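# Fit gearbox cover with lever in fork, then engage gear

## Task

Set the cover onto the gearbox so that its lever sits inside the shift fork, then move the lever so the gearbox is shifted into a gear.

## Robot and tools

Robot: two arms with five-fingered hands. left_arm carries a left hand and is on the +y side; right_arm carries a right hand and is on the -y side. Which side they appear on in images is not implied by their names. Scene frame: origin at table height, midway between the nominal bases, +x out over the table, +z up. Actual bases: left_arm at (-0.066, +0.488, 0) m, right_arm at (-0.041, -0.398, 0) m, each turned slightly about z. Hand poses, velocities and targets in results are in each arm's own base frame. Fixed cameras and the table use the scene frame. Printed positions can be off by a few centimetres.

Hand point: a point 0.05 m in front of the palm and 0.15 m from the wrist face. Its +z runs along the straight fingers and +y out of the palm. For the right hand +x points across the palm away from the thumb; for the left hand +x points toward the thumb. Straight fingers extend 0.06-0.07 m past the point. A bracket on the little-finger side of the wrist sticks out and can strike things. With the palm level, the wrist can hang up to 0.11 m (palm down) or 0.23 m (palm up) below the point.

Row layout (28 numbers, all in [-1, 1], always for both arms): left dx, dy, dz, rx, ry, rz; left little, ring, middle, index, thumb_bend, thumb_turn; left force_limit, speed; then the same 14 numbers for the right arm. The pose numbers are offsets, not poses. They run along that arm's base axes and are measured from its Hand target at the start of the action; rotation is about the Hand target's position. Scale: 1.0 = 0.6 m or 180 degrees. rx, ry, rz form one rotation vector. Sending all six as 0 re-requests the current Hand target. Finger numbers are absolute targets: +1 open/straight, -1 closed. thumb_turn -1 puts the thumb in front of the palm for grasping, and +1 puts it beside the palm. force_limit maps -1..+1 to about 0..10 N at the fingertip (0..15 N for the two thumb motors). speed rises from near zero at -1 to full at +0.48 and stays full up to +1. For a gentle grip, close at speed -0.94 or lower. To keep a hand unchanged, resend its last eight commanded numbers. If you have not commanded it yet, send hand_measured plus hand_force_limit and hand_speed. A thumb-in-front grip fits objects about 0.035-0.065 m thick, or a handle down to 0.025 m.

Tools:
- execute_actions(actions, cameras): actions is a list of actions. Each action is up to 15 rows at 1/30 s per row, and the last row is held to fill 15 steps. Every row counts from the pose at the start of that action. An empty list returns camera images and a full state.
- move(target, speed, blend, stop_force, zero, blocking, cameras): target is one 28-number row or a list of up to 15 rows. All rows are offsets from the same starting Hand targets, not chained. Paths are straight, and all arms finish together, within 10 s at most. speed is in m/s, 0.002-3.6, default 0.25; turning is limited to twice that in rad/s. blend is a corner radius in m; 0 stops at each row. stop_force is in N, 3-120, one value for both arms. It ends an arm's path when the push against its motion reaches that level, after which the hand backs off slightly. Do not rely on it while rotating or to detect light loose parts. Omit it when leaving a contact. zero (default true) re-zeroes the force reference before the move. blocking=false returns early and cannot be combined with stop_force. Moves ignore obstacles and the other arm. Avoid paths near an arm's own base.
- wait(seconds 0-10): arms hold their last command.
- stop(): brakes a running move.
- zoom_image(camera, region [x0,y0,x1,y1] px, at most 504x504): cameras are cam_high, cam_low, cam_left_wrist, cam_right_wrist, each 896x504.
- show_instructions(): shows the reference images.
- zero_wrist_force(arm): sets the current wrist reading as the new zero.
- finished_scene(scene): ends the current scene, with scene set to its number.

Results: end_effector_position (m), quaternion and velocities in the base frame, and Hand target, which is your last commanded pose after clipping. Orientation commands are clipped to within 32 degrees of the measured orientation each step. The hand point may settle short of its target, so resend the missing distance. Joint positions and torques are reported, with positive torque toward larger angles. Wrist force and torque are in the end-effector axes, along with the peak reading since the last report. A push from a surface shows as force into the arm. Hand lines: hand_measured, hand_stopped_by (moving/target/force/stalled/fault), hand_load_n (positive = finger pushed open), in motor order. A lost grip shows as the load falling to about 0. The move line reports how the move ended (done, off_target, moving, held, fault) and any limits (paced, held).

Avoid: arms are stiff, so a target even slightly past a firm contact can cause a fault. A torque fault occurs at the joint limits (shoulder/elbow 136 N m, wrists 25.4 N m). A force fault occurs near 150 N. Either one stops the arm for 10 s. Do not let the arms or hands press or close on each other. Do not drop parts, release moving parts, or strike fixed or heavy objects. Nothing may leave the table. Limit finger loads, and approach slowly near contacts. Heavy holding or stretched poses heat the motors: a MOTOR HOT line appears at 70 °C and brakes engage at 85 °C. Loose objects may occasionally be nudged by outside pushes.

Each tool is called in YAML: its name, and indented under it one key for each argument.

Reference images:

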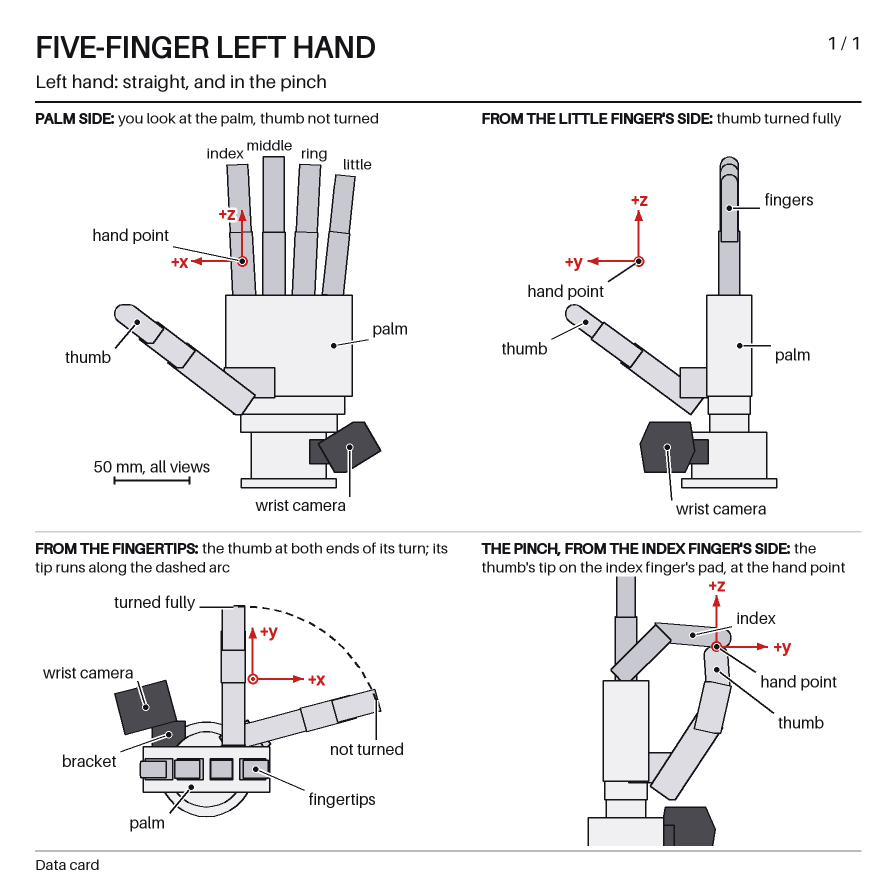

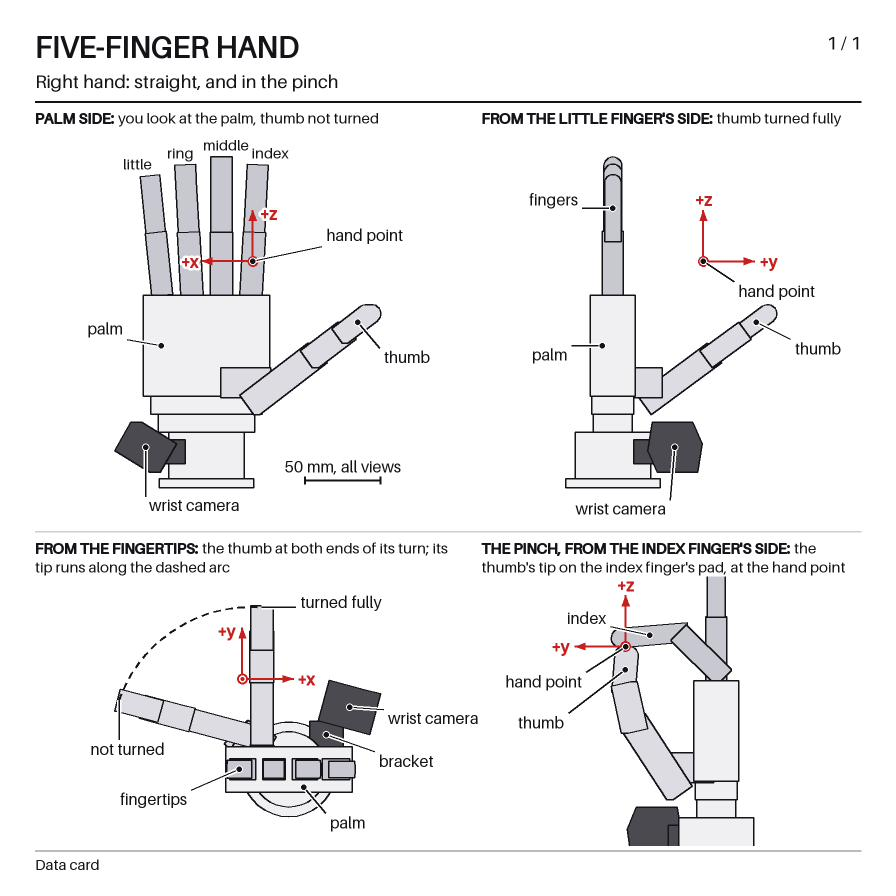

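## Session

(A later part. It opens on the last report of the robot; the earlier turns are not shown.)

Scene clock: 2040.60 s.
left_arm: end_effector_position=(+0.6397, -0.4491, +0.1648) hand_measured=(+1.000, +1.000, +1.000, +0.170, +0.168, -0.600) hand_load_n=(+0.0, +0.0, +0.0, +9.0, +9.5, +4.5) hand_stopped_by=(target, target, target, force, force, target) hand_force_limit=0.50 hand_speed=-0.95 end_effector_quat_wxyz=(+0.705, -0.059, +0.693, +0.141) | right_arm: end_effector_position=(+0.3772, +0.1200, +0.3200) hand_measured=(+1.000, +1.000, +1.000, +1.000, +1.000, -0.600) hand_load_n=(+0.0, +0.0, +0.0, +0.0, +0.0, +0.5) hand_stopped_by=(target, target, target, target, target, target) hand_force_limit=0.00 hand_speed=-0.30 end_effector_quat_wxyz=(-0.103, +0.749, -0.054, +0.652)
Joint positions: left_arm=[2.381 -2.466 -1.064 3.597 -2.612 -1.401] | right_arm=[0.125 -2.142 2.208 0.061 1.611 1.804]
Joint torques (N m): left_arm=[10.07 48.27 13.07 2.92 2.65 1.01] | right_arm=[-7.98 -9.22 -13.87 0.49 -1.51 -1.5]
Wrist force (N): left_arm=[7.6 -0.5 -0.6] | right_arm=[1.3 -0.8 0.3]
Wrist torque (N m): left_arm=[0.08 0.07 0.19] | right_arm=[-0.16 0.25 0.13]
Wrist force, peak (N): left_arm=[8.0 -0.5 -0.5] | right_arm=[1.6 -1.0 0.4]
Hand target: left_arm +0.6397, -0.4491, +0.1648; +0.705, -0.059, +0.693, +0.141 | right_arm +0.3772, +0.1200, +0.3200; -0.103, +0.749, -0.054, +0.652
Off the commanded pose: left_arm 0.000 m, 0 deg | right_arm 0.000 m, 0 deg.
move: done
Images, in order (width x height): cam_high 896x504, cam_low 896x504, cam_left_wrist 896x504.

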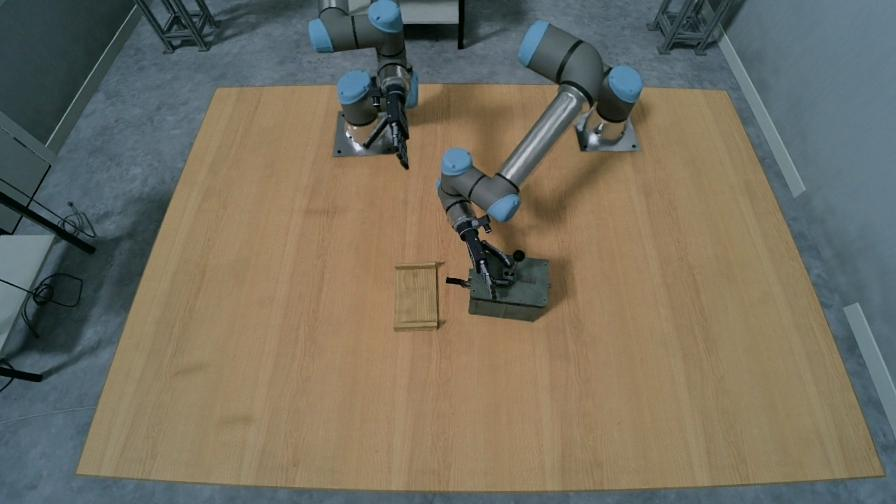

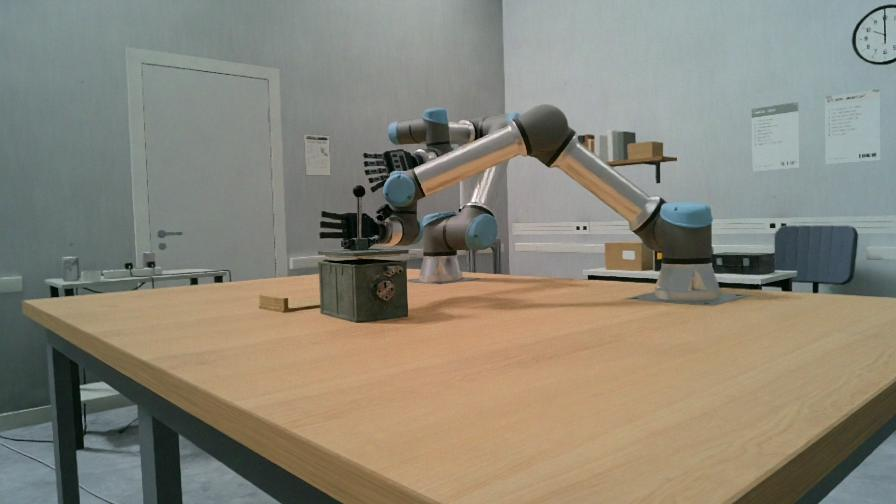

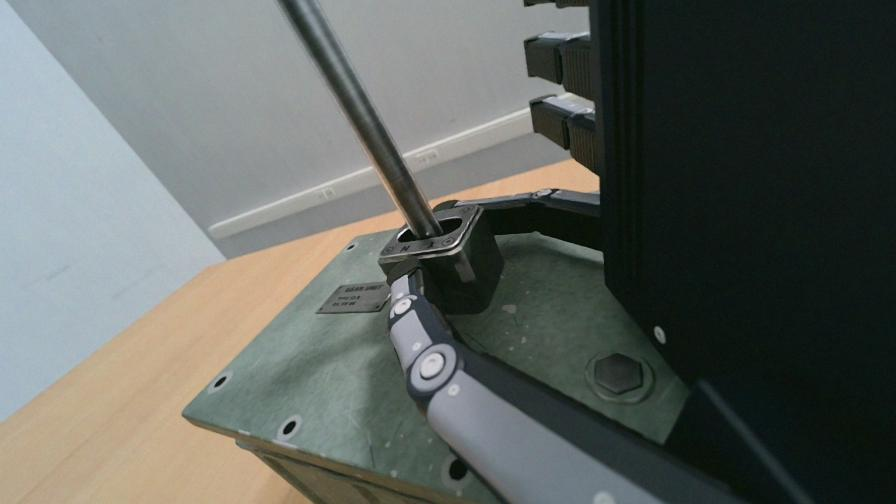

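move:
  target:
    - [0.0017,-0.0025,-0.02,0,0,0,1,1,1,-0.6,-0.5,-0.6,0.5,-0.95,0,0,0,0,0,0,1,1,1,1,1,-0.6,0,-0.3]
  speed: 0.03
  stop_force: 4
  cameras: ["cam_high","cam_low","cam_left_wrist"]

zoom_image:
  camera: "cam_low"
  region: [312, 240, 372, 275]

zoom_image:
  camera: "cam_low"
  region: [362, 240, 422, 275]

zoom_image:
  camera: "cam_left_wrist"
  region: [160, 360, 520, 504]

zoom_image:
  camera: "cam_high"
  region: [460, 235, 560, 330]

Scene clock: 2077.80 s.
left_arm: end_effector_position=(+0.6407, -0.4506, +0.1527) hand_measured=(+1.000, +1.000, +1.000, +0.170, +0.168, -0.600) hand_load_n=(+0.0, +0.0, +0.0, +9.0, +9.5, +4.5) hand_stopped_by=(target, target, target, force, force, target) hand_force_limit=0.50 hand_speed=-0.95 end_effector_quat_wxyz=(+0.705, -0.059, +0.693, +0.141) | right_arm: end_effector_position=(+0.3772, +0.1200, +0.3200) hand_measured=(+1.000, +1.000, +1.000, +1.000, +1.000, -0.600) hand_load_n=(+0.0, +0.0, +0.0, +0.0, +0.0, +0.0) hand_stopped_by=(target, target, target, target, target, target) hand_force_limit=0.00 hand_speed=-0.30 end_effector_quat_wxyz=(-0.103, +0.749, -0.054, +0.652)
Joint positions: left_arm=[2.381 -2.483 -1.065 3.614 -2.613 -1.401] | right_arm=[0.125 -2.142 2.208 0.061 1.611 1.804]
Joint torques (N m): left_arm=[-10.45 48.18 20.27 2.86 -2.19 2.27] | right_arm=[-8.43 -9.38 -15.65 0.26 -1.3 -1.47]
Wrist force (N): left_arm=[8.2 -1.4 -0.9] | right_arm=[1.5 -0.6 0.4]
Wrist torque (N m): left_arm=[0.07 0.03 0.19] | right_arm=[-0.13 0.21 0.16]
Wrist force, peak (N): left_arm=[8.2 -1.4 -0.9] | right_arm=[1.6 -1.0 0.4]
Hand target: left_arm +0.6407, -0.4506, +0.1528; +0.705, -0.059, +0.693, +0.141 | right_arm +0.3772, +0.1200, +0.3200; -0.103, +0.749, -0.054, +0.652
Off the commanded pose: left_arm 0.000 m, 0 deg | right_arm 0.000 m, 0 deg.
move: done
Images, in order (width x height): cam_high 896x504, cam_low 896x504, cam_left_wrist 896x504.

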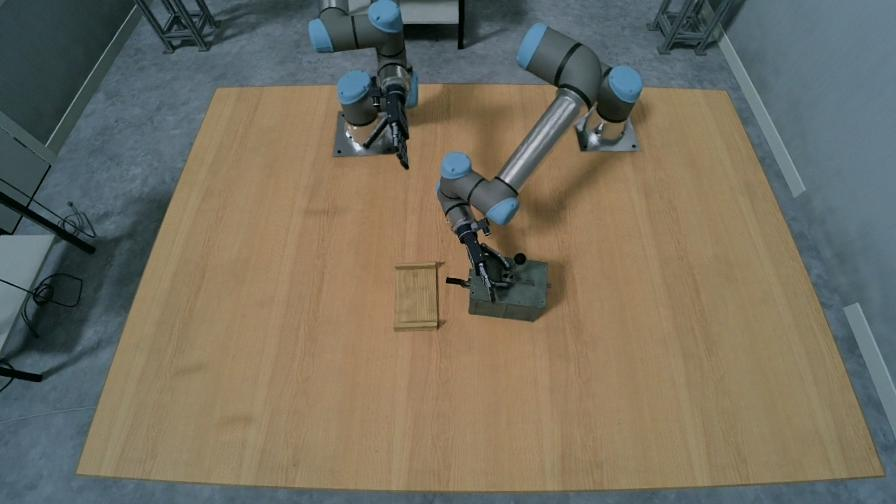

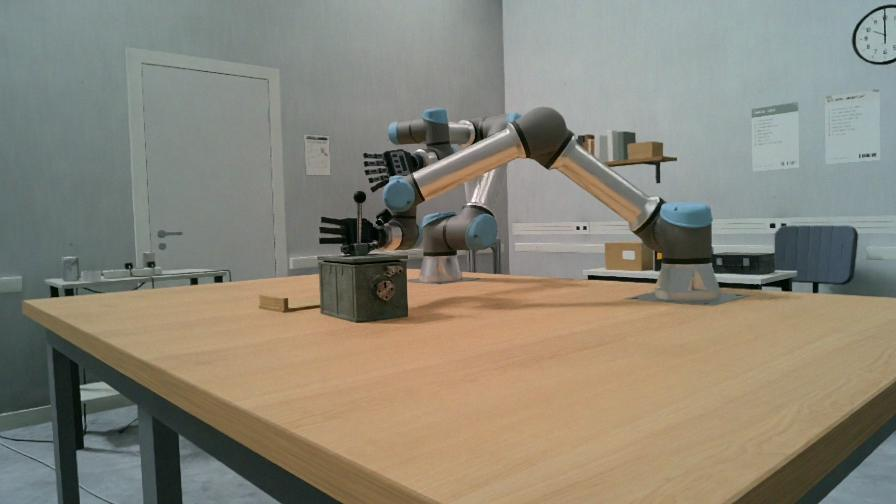

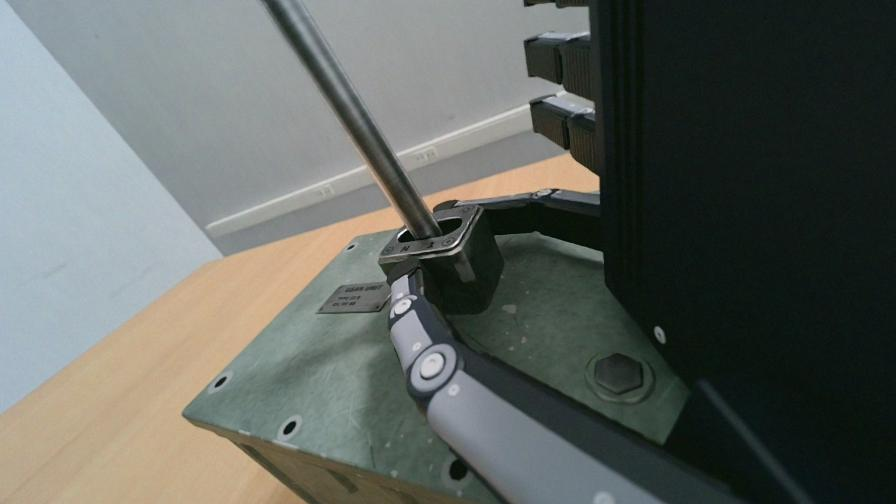

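Scaled by 8.400 from the camera's 896x504 image, which has a finer 1280x720 frame.

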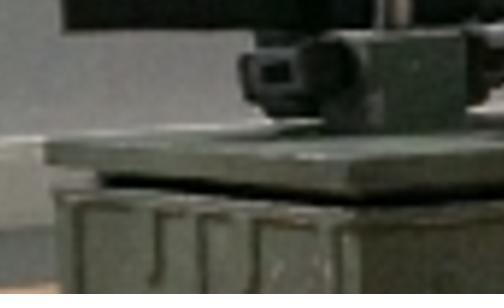

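Scaled by 8.400 from the camera's 896x504 image, which has a finer 1280x720 frame.

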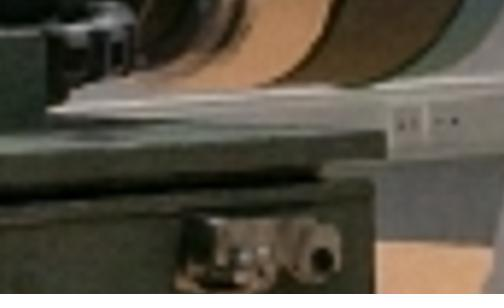

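Scaled by 1.400 from the camera's 896x504 image, which has a finer 1280x720 frame.

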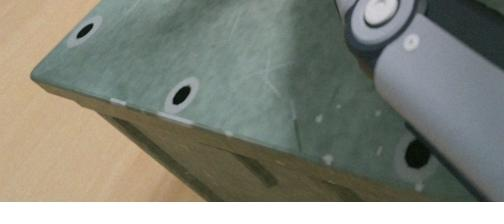

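Scaled by 5.040 from the camera's 896x504 image, which has a finer 1280x720 frame.

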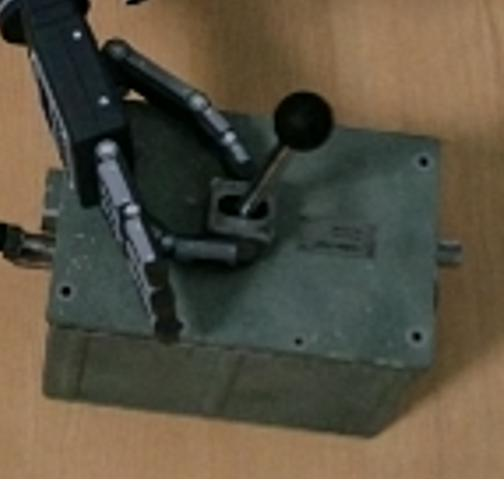

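move:
  target:
    - [-0.001,0.001,-0.012,0,0,0,1,1,1,-0.6,-0.5,-0.6,0.5,-0.95,0,0,0,0,0,0,1,1,1,1,1,-0.6,0,-0.3]
  speed: 0.015
  stop_force: 4
  cameras: ["cam_high","cam_low","cam_left_wrist"]

zoom_image:
  camera: "cam_low"
  region: [312, 240, 372, 275]

zoom_image:
  camera: "cam_low"
  region: [362, 240, 422, 275]

zoom_image:
  camera: "cam_high"
  region: [460, 235, 560, 330]

Scene clock: 2102.10 s.
left_arm: end_effector_position=(+0.6404, -0.4503, +0.1487) hand_measured=(+1.000, +1.000, +1.000, +0.172, +0.168, -0.600) hand_load_n=(+0.0, +0.0, +0.0, +12.0, +6.0, +4.0) hand_stopped_by=(target, target, target, force, force, target) hand_force_limit=0.50 hand_speed=-0.95 end_effector_quat_wxyz=(+0.705, -0.059, +0.693, +0.141) | right_arm: end_effector_position=(+0.3772, +0.1200, +0.3200) hand_measured=(+1.000, +1.000, +1.000, +1.000, +1.000, -0.600) hand_load_n=(+0.0, +0.0, +0.5, +0.0, +0.0, +0.5) hand_stopped_by=(target, target, target, target, target, target) hand_force_limit=0.00 hand_speed=-0.30 end_effector_quat_wxyz=(-0.103, +0.749, -0.054, +0.652)
Joint positions: left_arm=[2.381 -2.486 -1.07 3.623 -2.613 -1.401] | right_arm=[0.125 -2.142 2.208 0.061 1.611 1.804]
Joint torques (N m): left_arm=[-8.7 63.12 29.24 -0.01 -1.77 -0.48] | right_arm=[-9.59 -12.21 -15.41 0.24 -1.43 -1.54]
Wrist force (N): left_arm=[4.6 -3.9 4.6] | right_arm=[1.6 -0.8 0.3]
Wrist torque (N m): left_arm=[-0.22 0.22 -0.02] | right_arm=[-0.16 0.20 0.15]
Wrist force, peak (N): left_arm=[-9.6 0.1 5.8] | right_arm=[1.8 -0.8 0.4]
Hand target: left_arm +0.6404, -0.4503, +0.1487; +0.705, -0.059, +0.693, +0.141 (not the last commanded pose) | right_arm +0.3772, +0.1200, +0.3200; -0.103, +0.749, -0.054, +0.652
Off the commanded pose: left_arm 0.003 m, 0 deg | right_arm 0.000 m, 0 deg.
move: contact (left_arm)
Images, in order (width x height): cam_high 896x504, cam_low 896x504, cam_left_wrist 896x504.

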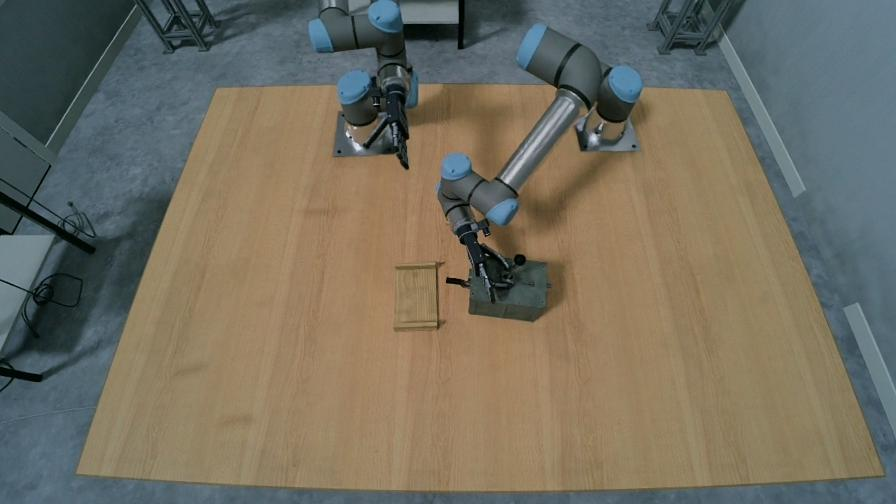

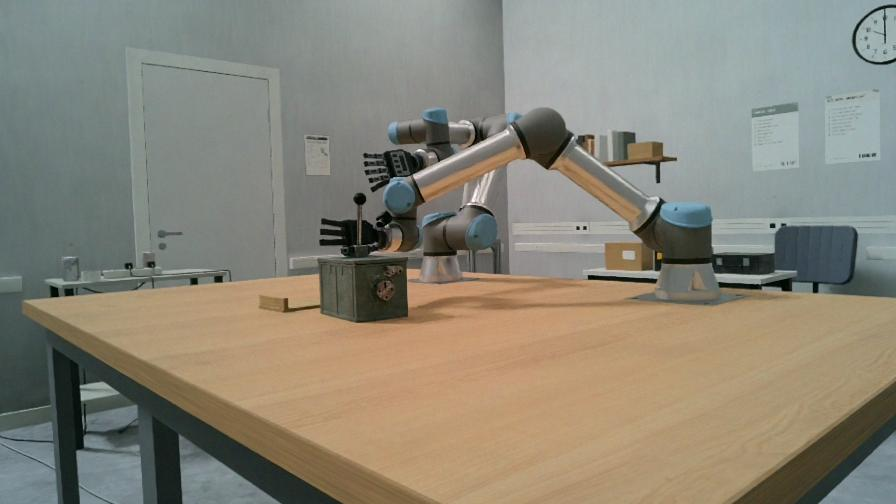

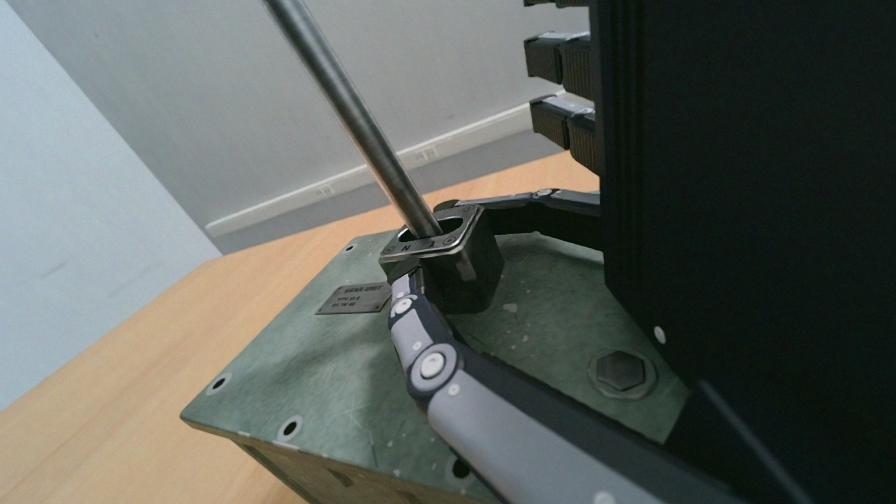

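Scaled by 8.400 from the camera's 896x504 image, which has a finer 1280x720 frame.

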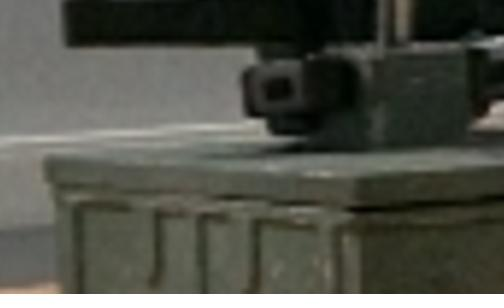

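Scaled by 8.400 from the camera's 896x504 image, which has a finer 1280x720 frame.

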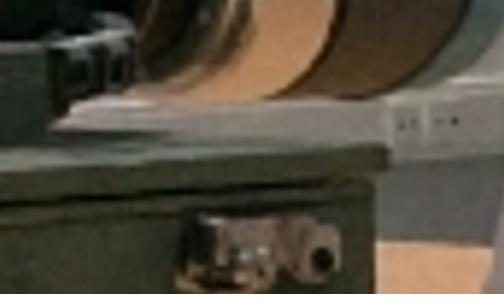

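Scaled by 5.040 from the camera's 896x504 image, which has a finer 1280x720 frame.

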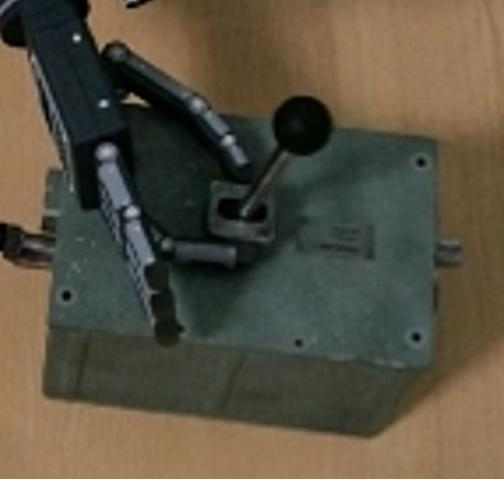

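move:
  target:
    - [0,0,-0.0025,-0.0036,0.0005,0,1,1,1,-0.6,-0.5,-0.6,0.5,-0.95,0,0,0,0,0,0,1,1,1,1,1,-0.6,0,-0.3]
  speed: 0.01
  cameras: ["cam_high","cam_low"]

zoom_image:
  camera: "cam_low"
  region: [312, 240, 372, 275]

zoom_image:
  camera: "cam_low"
  region: [362, 240, 422, 275]

Scene clock: 2118.33 s.
left_arm: end_effector_position=(+0.6404, -0.4503, +0.1472) hand_measured=(+1.000, +1.000, +1.000, +0.172, +0.168, -0.600) hand_load_n=(+0.0, +0.0, +0.0, +14.5, +5.0, +2.0) hand_stopped_by=(target, target, target, force, force, target) hand_force_limit=0.50 hand_speed=-0.95 end_effector_quat_wxyz=(+0.704, -0.063, +0.694, +0.137) | right_arm: end_effector_position=(+0.3772, +0.1200, +0.3200) hand_measured=(+1.000, +1.000, +1.000, +1.000, +1.000, -0.600) hand_load_n=(+0.0, +0.0, +0.0, +0.0, +0.0, +0.0) hand_stopped_by=(target, target, target, target, target, target) hand_force_limit=0.00 hand_speed=-0.30 end_effector_quat_wxyz=(-0.103, +0.749, -0.054, +0.652)
Joint positions: left_arm=[2.381 -2.488 -1.066 3.611 -2.613 -1.419] | right_arm=[0.125 -2.142 2.208 0.061 1.611 1.804]
Joint torques (N m): left_arm=[6.03 34.31 22.74 -2.3 -3.39 -2.1] | right_arm=[-10.2 -10.12 -15.66 0.38 -1.33 -1.44]
Wrist force (N): left_arm=[-11.2 -0.7 7.7] | right_arm=[1.6 -0.7 0.5]
Wrist torque (N m): left_arm=[0.10 0.14 -0.34] | right_arm=[-0.15 0.21 0.15]
Wrist force, peak (N): left_arm=[-11.2 -0.7 7.7] | right_arm=[1.8 -0.9 0.4]
Hand target: left_arm +0.6404, -0.4503, +0.1472; +0.704, -0.063, +0.694, +0.137 | right_arm +0.3772, +0.1200, +0.3200; -0.103, +0.749, -0.054, +0.652
Off the commanded pose: left_arm 0.000 m, 0 deg | right_arm 0.000 m, 0 deg.
move: done
Images, in order (width x height): cam_high 896x504, cam_low 896x504.

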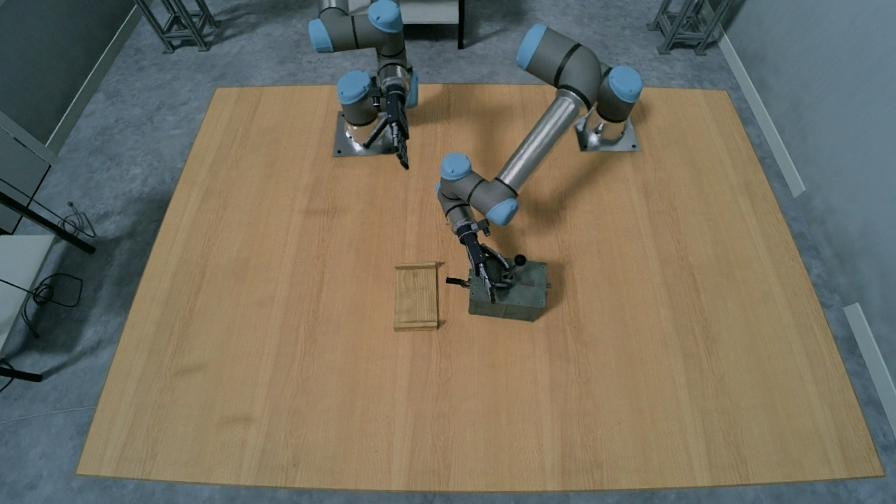

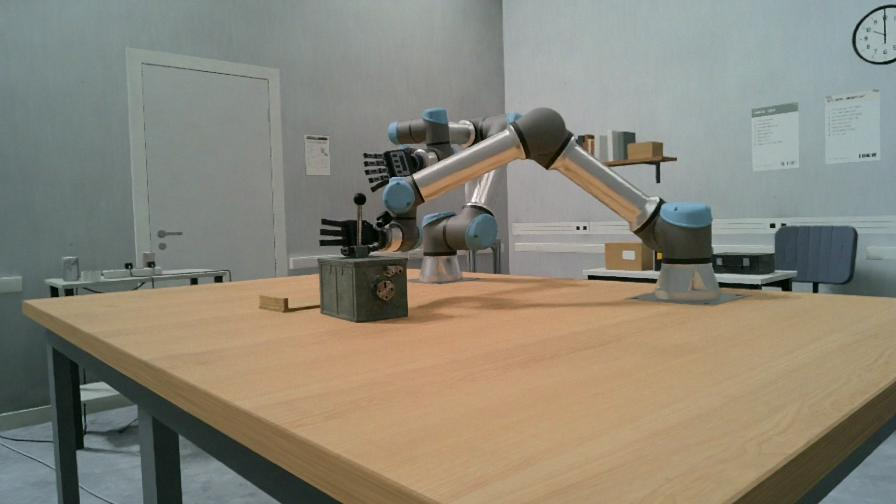

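Scaled by 8.400 from the camera's 896x504 image, which has a finer 1280x720 frame.

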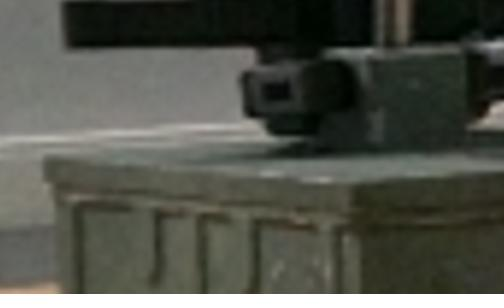

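Scaled by 8.400 from the camera's 896x504 image, which has a finer 1280x720 frame.

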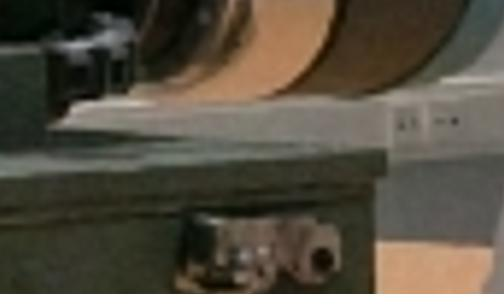

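move:
  target:
    - [0,0,0,0,0,0,1,1,1,0.38,0.4,-0.6,0.5,-0.9,0,0,0,0,0,0,1,1,1,1,1,-0.6,0,-0.3]
  cameras: ["all"]

zoom_image:
  camera: "cam_high"
  region: [460, 235, 560, 330]

zoom_image:
  camera: "cam_low"
  region: [305, 180, 425, 300]

Scene clock: 2128.80 s.
left_arm: end_effector_position=(+0.6404, -0.4503, +0.1472) hand_measured=(+1.000, +1.000, +1.000, +0.380, +0.400, -0.600) hand_load_n=(+0.0, +0.0, +0.0, +0.0, +0.0, +0.5) hand_stopped_by=(target, target, target, target, target, target) hand_force_limit=0.50 hand_speed=-0.90 end_effector_quat_wxyz=(+0.704, -0.063, +0.694, +0.137) | right_arm: end_effector_position=(+0.3772, +0.1200, +0.3200) hand_measured=(+1.000, +1.000, +1.000, +1.000, +1.000, -0.600) hand_load_n=(+0.0, +0.0, +0.0, +0.0, +0.0, +0.5) hand_stopped_by=(target, target, target, target, target, target) hand_force_limit=0.00 hand_speed=-0.30 end_effector_quat_wxyz=(-0.103, +0.749, -0.054, +0.652)
Joint positions: left_arm=[2.381 -2.488 -1.066 3.611 -2.613 -1.419] | right_arm=[0.125 -2.142 2.208 0.061 1.611 1.804]
Joint torques (N m): left_arm=[6.24 39.02 20.84 -0.31 1.99 1.59] | right_arm=[-9.01 -9.81 -15.02 0.36 -1.63 -1.51]
Wrist force (N): left_arm=[-13.6 0.4 1.2] | right_arm=[1.5 -0.8 0.4]
Wrist torque (N m): left_arm=[-0.05 0.72 -0.75] | right_arm=[-0.15 0.23 0.14]
Wrist force, peak (N): left_arm=[-14.1 0.0 7.6] | right_arm=[1.8 -0.7 0.6]
Hand target: left_arm +0.6404, -0.4503, +0.1472; +0.704, -0.063, +0.694, +0.137 | right_arm +0.3772, +0.1200, +0.3200; -0.103, +0.749, -0.054, +0.652
Off the commanded pose: left_arm 0.000 m, 0 deg | right_arm 0.000 m, 0 deg.
move: done

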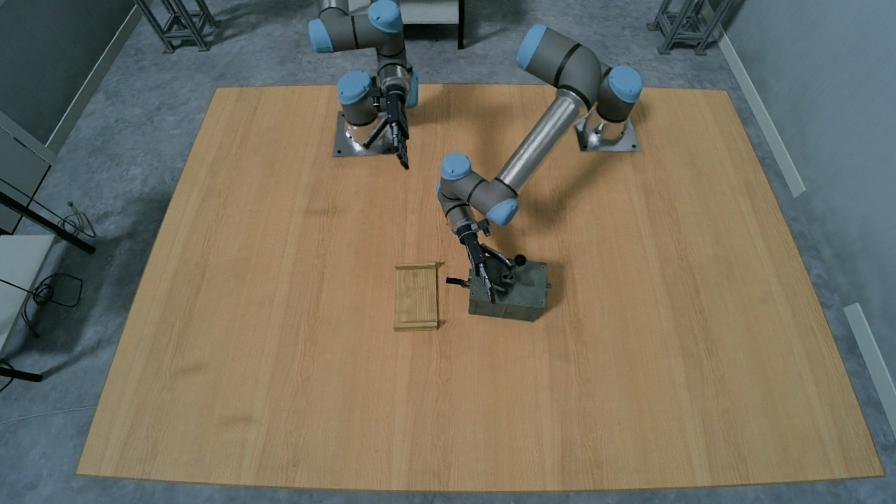

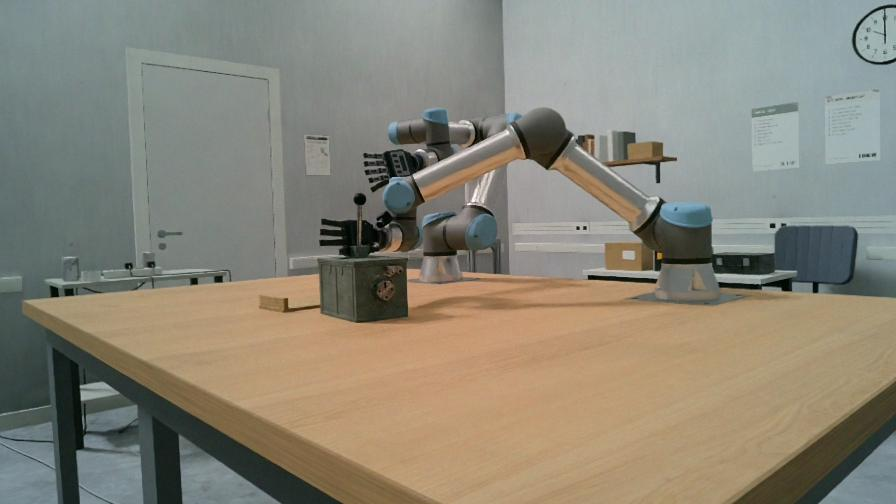

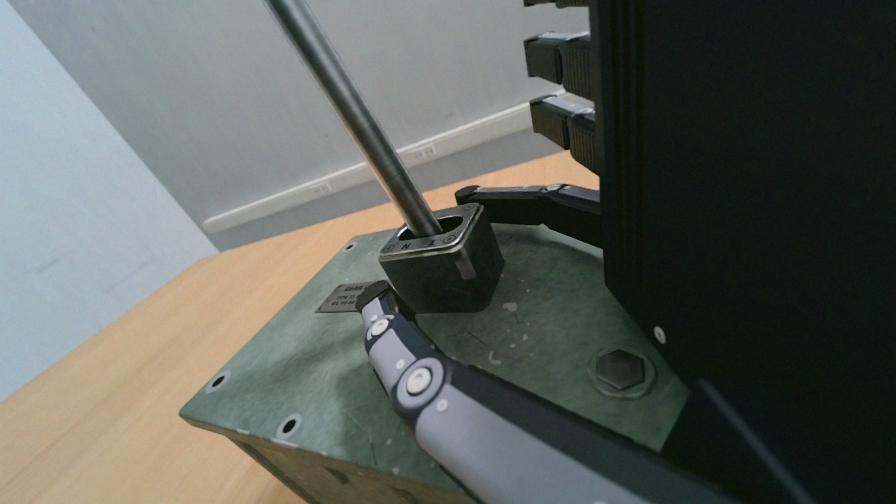

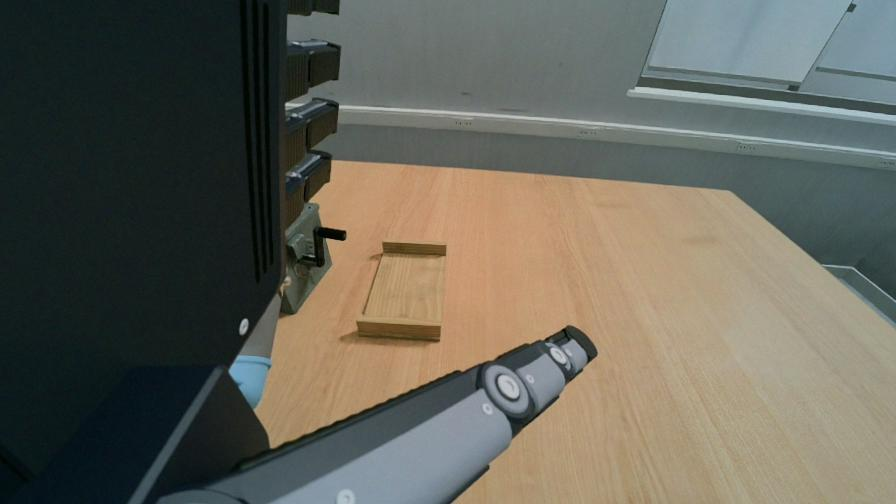

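Scaled by 5.040 from the camera's 896x504 image, which has a finer 1280x720 frame.

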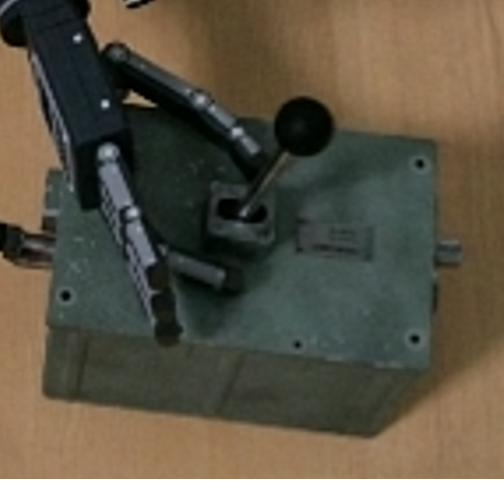

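Scaled by 4.200 from the camera's 896x504 image, which has a finer 1280x720 frame.

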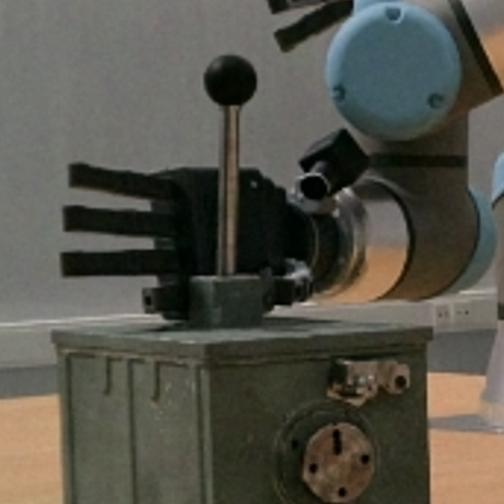

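move:
  target:
    - [0,0,0.005,0,0,0,1,1,1,0.38,0.4,-0.6,0.5,-0.9,0,0,0,0,0,0,1,1,1,1,1,-0.6,0,-0.3]
    - [0.002,0.005,0.05,0,0,0,1,1,1,0.38,0.4,-0.6,0.5,-0.9,0,0,0,0,0,0,1,1,1,1,1,-0.6,0,-0.3]
  speed: [0.02,0.04]
  blend: [0.002,0]
  cameras: ["cam_high","cam_low","cam_left_wrist"]

zoom_image:
  camera: "cam_low"
  region: [305, 180, 425, 300]

zoom_image:
  camera: "cam_high"
  region: [460, 235, 560, 330]

Scene clock: 2245.67 s.
left_arm: end_effector_position=(+0.6416, -0.4473, +0.1771) hand_measured=(+1.000, +1.000, +1.000, +0.380, +0.400, -0.600) hand_load_n=(+0.0, +0.0, +0.0, +0.0, +0.0, +0.0) hand_stopped_by=(target, target, target, target, target, target) hand_force_limit=0.50 hand_speed=-0.90 end_effector_quat_wxyz=(+0.704, -0.063, +0.694, +0.137) | right_arm: end_effector_position=(+0.3772, +0.1200, +0.3200) hand_measured=(+1.000, +1.000, +1.000, +1.000, +1.000, -0.600) hand_load_n=(+0.0, +0.0, +0.0, +0.0, +0.0, +0.5) hand_stopped_by=(target, target, target, target, target, target) hand_force_limit=0.00 hand_speed=-0.30 end_effector_quat_wxyz=(-0.103, +0.749, -0.054, +0.652)
Joint positions: left_arm=[2.385 -2.453 -1.05 3.56 -2.609 -1.42] | right_arm=[0.125 -2.142 2.208 0.061 1.611 1.804]
Joint torques (N m): left_arm=[10.01 60.23 30.09 -0.49 2.56 -1.83] | right_arm=[-9.48 -9.38 -15.98 0.46 -1.13 -1.35]
Wrist force (N): left_arm=[0.2 0.5 -0.5] | right_arm=[1.4 -0.8 0.2]
Wrist torque (N m): left_arm=[0.11 0.02 0.23] | right_arm=[-0.13 0.26 0.14]
Wrist force, peak (N): left_arm=[-13.8 0.4 1.3] | right_arm=[1.7 -1.1 0.3]
Hand target: left_arm +0.6416, -0.4473, +0.1772; +0.704, -0.063, +0.694, +0.137 | right_arm +0.3772, +0.1200, +0.3200; -0.103, +0.749, -0.054, +0.652
Off the commanded pose: left_arm 0.000 m, 0 deg | right_arm 0.000 m, 0 deg.
move: done; blend cut to 0.0015 m at target 1
Images, in order (width x height): cam_high 896x504, cam_low 896x504, cam_left_wrist 896x504.

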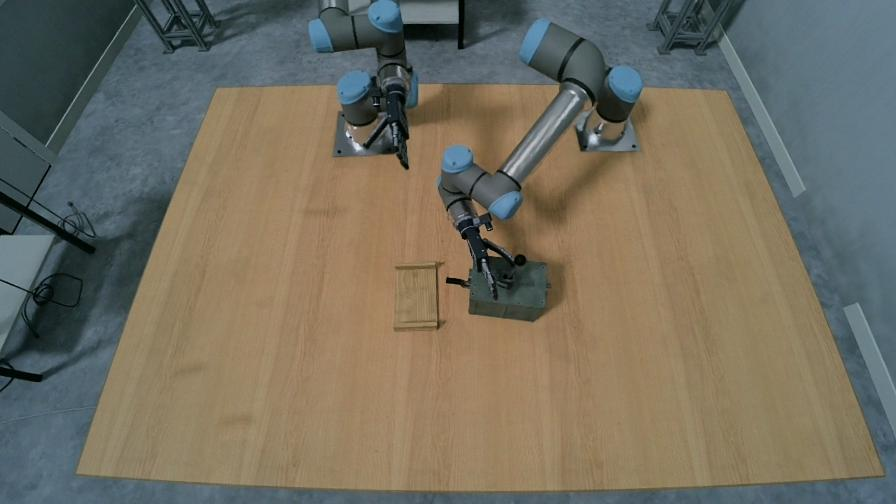

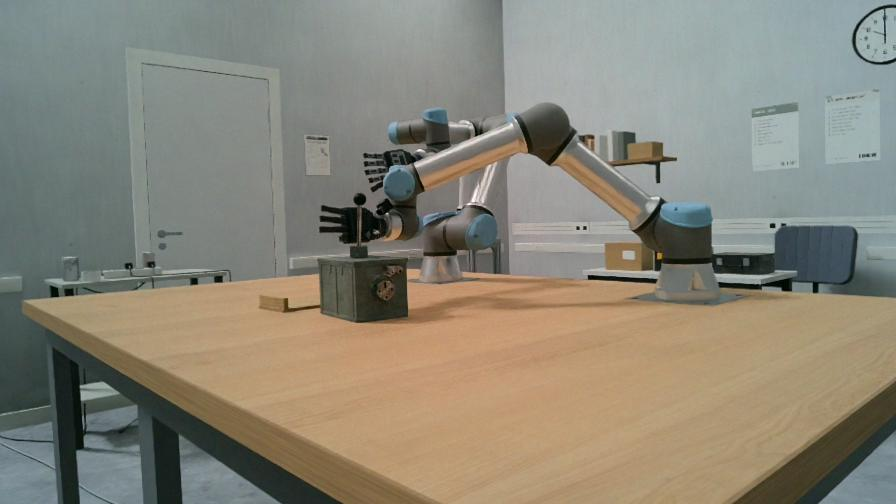

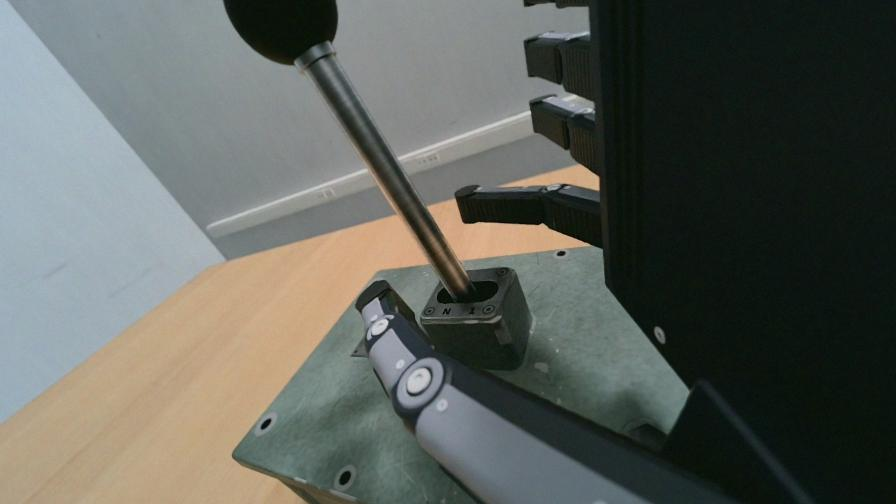

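Scaled by 4.200 from the camera's 896x504 image, which has a finer 1280x720 frame.

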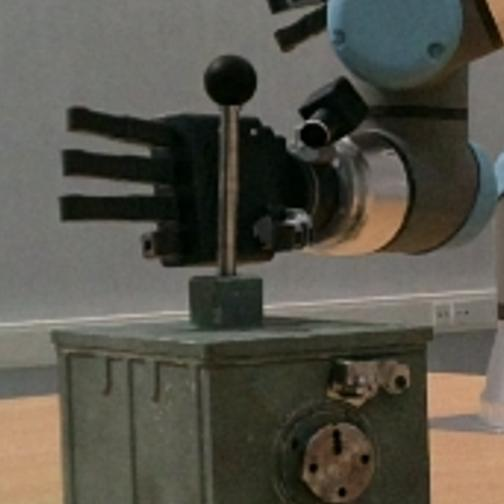

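Scaled by 5.040 from the camera's 896x504 image, which has a finer 1280x720 frame.

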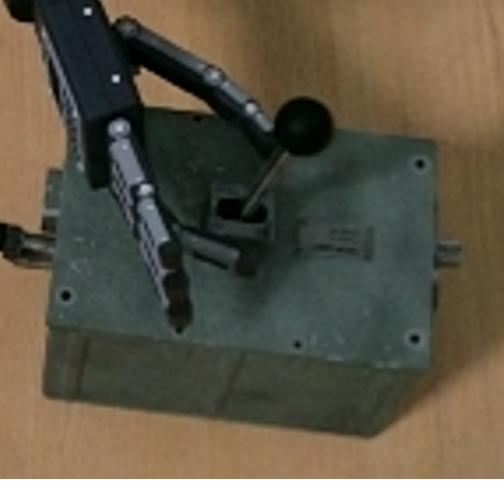

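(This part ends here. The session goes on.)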